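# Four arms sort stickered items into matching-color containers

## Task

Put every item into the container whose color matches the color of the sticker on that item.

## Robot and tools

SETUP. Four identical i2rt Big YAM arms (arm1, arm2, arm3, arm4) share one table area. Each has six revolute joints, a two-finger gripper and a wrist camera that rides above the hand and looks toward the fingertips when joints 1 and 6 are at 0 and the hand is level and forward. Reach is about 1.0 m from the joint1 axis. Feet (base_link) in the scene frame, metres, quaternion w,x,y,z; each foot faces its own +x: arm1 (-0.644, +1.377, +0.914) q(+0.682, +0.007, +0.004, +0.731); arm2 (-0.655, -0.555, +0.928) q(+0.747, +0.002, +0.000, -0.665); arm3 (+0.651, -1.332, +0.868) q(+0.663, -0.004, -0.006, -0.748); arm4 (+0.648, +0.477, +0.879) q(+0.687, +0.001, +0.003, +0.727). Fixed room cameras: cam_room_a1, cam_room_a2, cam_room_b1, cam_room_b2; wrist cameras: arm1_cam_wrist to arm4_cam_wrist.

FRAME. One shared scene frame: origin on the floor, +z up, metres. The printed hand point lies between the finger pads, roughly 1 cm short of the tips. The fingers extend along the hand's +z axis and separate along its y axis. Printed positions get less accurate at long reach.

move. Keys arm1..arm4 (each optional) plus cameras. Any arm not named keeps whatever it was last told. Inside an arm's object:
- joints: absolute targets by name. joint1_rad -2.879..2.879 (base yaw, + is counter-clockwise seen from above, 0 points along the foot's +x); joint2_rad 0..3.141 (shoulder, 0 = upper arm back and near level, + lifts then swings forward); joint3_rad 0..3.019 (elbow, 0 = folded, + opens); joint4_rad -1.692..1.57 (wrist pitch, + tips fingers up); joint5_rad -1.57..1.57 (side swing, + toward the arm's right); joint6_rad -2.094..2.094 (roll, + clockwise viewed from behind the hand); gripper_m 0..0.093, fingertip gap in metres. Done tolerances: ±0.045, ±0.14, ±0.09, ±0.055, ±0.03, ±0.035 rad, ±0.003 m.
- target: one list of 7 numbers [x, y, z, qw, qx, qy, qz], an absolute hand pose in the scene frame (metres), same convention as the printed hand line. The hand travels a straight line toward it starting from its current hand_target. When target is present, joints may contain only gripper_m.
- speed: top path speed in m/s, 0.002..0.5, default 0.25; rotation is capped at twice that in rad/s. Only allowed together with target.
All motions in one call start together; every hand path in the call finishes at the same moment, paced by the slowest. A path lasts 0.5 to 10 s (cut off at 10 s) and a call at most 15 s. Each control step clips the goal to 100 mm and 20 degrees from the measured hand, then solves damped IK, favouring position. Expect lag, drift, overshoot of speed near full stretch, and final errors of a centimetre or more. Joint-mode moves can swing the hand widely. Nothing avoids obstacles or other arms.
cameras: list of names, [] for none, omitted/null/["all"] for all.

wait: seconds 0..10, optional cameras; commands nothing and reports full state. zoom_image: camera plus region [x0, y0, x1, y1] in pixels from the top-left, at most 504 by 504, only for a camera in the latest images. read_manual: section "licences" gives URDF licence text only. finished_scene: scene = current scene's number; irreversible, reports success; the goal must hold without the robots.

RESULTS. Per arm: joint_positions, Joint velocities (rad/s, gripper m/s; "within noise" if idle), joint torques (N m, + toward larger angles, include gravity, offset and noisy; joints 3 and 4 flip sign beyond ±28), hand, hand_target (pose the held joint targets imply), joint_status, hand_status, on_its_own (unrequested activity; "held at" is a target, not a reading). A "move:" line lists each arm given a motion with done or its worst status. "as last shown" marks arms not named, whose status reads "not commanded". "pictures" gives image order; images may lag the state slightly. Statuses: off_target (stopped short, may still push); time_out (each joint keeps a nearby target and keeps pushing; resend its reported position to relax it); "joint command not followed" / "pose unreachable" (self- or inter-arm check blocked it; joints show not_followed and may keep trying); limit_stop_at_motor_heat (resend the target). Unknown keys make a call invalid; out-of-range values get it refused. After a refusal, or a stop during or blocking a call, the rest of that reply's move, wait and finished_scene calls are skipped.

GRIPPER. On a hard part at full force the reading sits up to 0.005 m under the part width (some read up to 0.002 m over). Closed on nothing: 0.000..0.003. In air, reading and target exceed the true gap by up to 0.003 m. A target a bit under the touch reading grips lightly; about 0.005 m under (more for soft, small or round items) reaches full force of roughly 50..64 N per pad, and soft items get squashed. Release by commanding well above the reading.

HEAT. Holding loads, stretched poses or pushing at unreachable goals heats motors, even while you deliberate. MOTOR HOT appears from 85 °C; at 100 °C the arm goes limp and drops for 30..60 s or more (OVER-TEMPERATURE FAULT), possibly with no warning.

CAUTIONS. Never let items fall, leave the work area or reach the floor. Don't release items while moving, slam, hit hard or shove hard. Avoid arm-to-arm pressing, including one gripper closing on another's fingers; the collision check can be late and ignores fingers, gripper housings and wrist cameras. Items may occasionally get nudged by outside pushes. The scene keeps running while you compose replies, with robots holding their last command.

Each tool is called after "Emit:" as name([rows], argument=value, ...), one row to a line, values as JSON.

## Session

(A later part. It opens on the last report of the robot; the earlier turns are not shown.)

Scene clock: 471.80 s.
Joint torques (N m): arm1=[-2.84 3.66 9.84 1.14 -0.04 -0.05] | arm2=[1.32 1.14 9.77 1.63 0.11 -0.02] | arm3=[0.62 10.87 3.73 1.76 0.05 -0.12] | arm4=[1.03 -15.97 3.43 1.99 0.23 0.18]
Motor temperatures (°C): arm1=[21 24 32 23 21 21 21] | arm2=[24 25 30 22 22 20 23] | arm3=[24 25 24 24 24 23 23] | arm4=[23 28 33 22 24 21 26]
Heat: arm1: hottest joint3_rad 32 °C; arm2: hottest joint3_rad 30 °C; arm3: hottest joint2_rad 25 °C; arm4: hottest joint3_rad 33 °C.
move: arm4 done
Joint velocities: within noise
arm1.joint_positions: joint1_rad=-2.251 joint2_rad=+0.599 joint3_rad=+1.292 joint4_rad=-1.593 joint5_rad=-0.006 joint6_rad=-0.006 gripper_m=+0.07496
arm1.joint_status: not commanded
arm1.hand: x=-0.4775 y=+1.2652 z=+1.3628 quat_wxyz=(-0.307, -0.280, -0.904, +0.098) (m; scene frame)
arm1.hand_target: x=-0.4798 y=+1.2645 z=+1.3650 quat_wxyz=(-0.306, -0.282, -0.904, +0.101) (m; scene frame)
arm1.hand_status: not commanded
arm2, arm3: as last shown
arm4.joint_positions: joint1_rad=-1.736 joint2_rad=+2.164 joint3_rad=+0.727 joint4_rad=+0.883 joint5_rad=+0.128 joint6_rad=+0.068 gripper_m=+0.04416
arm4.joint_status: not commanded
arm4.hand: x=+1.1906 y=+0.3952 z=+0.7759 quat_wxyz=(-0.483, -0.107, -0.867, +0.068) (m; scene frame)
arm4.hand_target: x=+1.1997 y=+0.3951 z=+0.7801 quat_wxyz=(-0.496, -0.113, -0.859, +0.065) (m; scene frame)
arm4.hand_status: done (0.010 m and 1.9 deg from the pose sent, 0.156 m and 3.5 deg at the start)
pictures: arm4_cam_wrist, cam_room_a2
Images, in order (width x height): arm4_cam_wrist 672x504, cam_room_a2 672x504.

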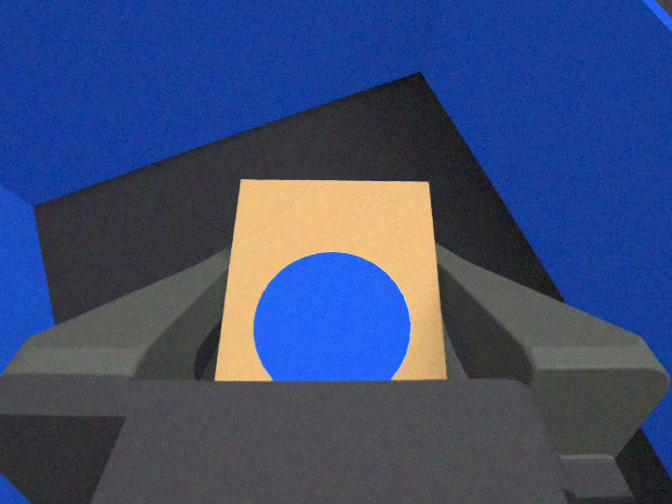

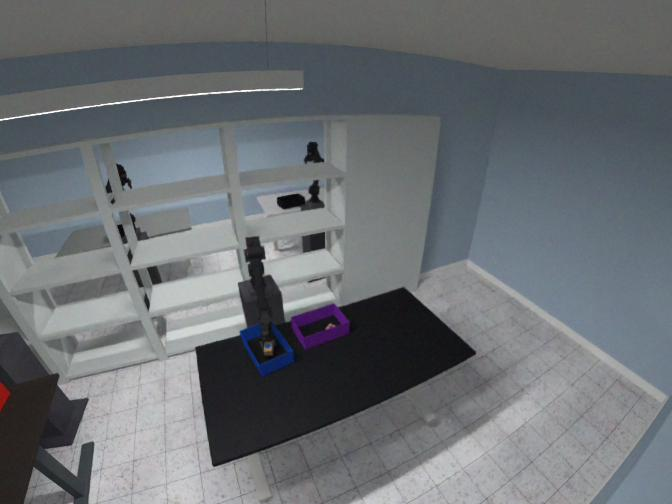

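Emit:
move(arm4={"target":[1.196,0.395,0.725,0.496,0.113,0.8586,-0.065],"speed":0.12}, cameras=[])

Emit:
move(arm4={"joints":{"gripper_m":0.075}}, cameras=["arm4_cam_wrist"])

Emit:
move(arm4={"target":[1.03,0.40,0.91,0.496,0.113,0.8586,-0.065],"speed":0.25}, cameras=["arm4_cam_wrist"])

Scene clock: 478.27 s.
Joint torques (N m): arm1=[-2.2 3.6 9.84 1.17 0.01 -0.07] | arm2=[1.49 1.2 9.74 1.61 0.11 -0.02] | arm3=[0.67 10.75 3.73 1.78 0.04 -0.12] | arm4=[0.79 -14.86 2.24 1.84 0.2 0.13]
Motor temperatures (°C): arm1=[21 24 32 23 21 21 21] | arm2=[24 25 30 22 22 20 23] | arm3=[24 25 24 24 24 23 23] | arm4=[23 28 32 22 24 21 26]
Heat: arm1: hottest joint3_rad 32 °C; arm2: hottest joint3_rad 30 °C; arm3: hottest joint2_rad 25 °C; arm4: hottest joint3_rad 32 °C.
move: arm4 off_target
Joint velocities: within noise
arm1, arm2, arm3: as last shown
arm4.joint_positions: joint1_rad=-1.736 joint2_rad=+2.315 joint3_rad=+0.783 joint4_rad=+1.016 joint5_rad=+0.129 joint6_rad=+0.071 gripper_m=+0.04416
arm4.joint_status: not commanded
arm4.hand: x=+1.1976 y=+0.3941 z=+0.7376 quat_wxyz=(-0.499, -0.108, -0.857, +0.067) (m; scene frame)
arm4.hand_target: x=+1.1957 y=+0.3951 z=+0.7252 quat_wxyz=(-0.496, -0.113, -0.859, +0.065) (m; scene frame)
arm4.hand_status: off_target (0.013 m and 0.7 deg from the pose sent, 0.051 m and 1.9 deg at the start)
pictures: none
No camera images: "cameras" was empty.

Scene clock: 478.80 s.
Joint torques (N m): arm1=[-3.19 3.72 9.83 1.17 -0.04 -0.08] | arm2=[1.32 1.14 9.78 1.61 0.11 -0.02] | arm3=[0.5 10.87 3.75 1.74 0.04 -0.12] | arm4=[1.14 -14.51 2.39 1.73 0.25 0.15]
Motor temperatures (°C): arm1=[21 24 32 23 21 21 21] | arm2=[24 25 30 22 22 20 23] | arm3=[24 25 24 24 24 23 23] | arm4=[23 28 32 22 24 21 26]
Heat: arm1: hottest joint3_rad 32 °C; arm2: hottest joint3_rad 30 °C; arm3: hottest joint2_rad 25 °C; arm4: hottest joint3_rad 32 °C.
move: arm4 done
Joint velocities: within noise
arm1: as last shown
arm2.joint_positions: joint1_rad=+2.119 joint2_rad=+0.597 joint3_rad=+1.300 joint4_rad=-1.590 joint5_rad=-0.001 joint6_rad=+0.011 gripper_m=+0.06991
arm2.joint_status: not commanded
arm2.hand: x=-0.5036 y=-0.4375 z=+1.3850 quat_wxyz=(-0.318, +0.302, -0.892, -0.113) (m; scene frame)
arm2.hand_target: x=-0.5049 y=-0.4373 z=+1.3826 quat_wxyz=(-0.312, +0.310, -0.891, -0.110) (m; scene frame)
arm2.hand_status: not commanded
arm3.joint_positions: joint1_rad=-1.441 joint2_rad=+0.286 joint3_rad=+1.539 joint4_rad=-1.251 joint5_rad=-0.001 joint6_rad=+0.007 gripper_m=+0.09402
arm3.joint_status: not commanded
arm3.hand: x=+0.6069 y=-1.3226 z=+1.5331 quat_wxyz=(-0.011, -0.707, +0.004, +0.707) (m; scene frame)
arm3.hand_target: x=+0.5965 y=-1.3221 z=+1.5299 quat_wxyz=(-0.005, -0.714, +0.005, +0.700) (m; scene frame)
arm3.hand_status: not commanded
arm4.joint_positions: joint1_rad=-1.736 joint2_rad=+2.315 joint3_rad=+0.783 joint4_rad=+1.016 joint5_rad=+0.130 joint6_rad=+0.071 gripper_m=+0.07491
arm4.joint_status: all done
arm4.hand: x=+1.1974 y=+0.3941 z=+0.7374 quat_wxyz=(-0.499, -0.109, -0.857, +0.067) (m; scene frame)
arm4.hand_target: x=+1.1957 y=+0.3951 z=+0.7252 quat_wxyz=(-0.496, -0.113, -0.859, +0.065) (m; scene frame)
arm4.hand_status: not commanded
pictures: arm4_cam_wrist
Images, in order (width x height): arm4_cam_wrist 672x504.

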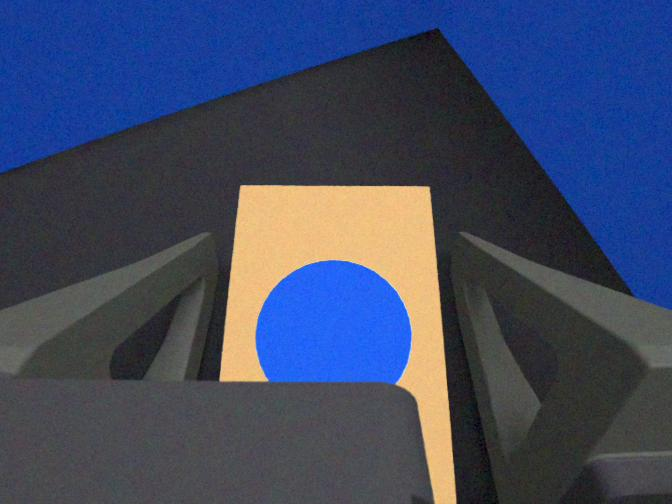

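Scene clock: 480.53 s.
Joint torques (N m): arm1=[-2.37 3.78 9.92 1.25 -0.03 -0.06] | arm2=[1.32 1.14 9.77 1.62 0.11 -0.02] | arm3=[0.62 10.93 3.73 1.77 0.04 -0.12] | arm4=[-0.21 -6.48 4.26 1.14 0 -0.1]
Motor temperatures (°C): arm1=[21 24 32 23 21 21 21] | arm2=[24 25 30 22 22 20 23] | arm3=[24 25 24 24 24 23 23] | arm4=[23 28 31 22 24 21 26]
Heat: arm1: hottest joint3_rad 32 °C; arm2: hottest joint3_rad 30 °C; arm3: hottest joint2_rad 25 °C; arm4: hottest joint3_rad 31 °C.
move: arm4 done
Joint velocities: within noise
arm1, arm2, arm3: as last shown
arm4.joint_positions: joint1_rad=-1.781 joint2_rad=+1.454 joint3_rad=+0.232 joint4_rad=+0.718 joint5_rad=+0.088 joint6_rad=+0.068 gripper_m=+0.07491
arm4.joint_status: not commanded
arm4.hand: x=+1.0317 y=+0.4024 z=+0.9147 quat_wxyz=(-0.504, -0.116, -0.854, +0.061) (m; scene frame)
arm4.hand_target: x=+1.0299 y=+0.4000 z=+0.9100 quat_wxyz=(-0.496, -0.113, -0.858, +0.065) (m; scene frame)
arm4.hand_status: done (0.006 m and 1.2 deg from the pose sent, 0.240 m and 0.7 deg at the start)
pictures: arm4_cam_wrist
Images, in order (width x height): arm4_cam_wrist 672x504.

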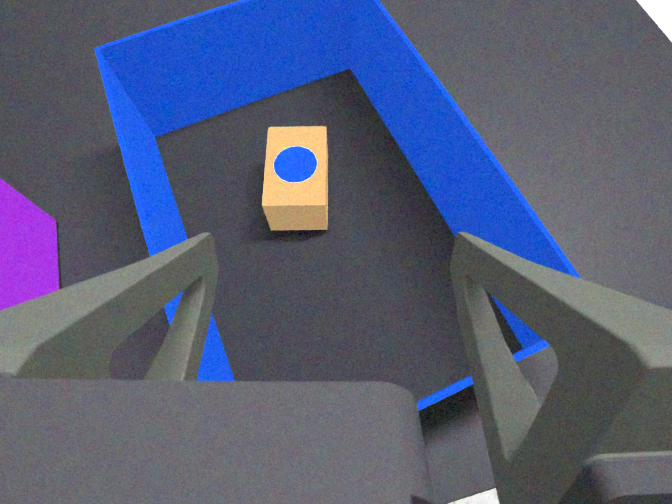

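Emit:
finished_scene(scene=1)

The scene is finished: the task was done.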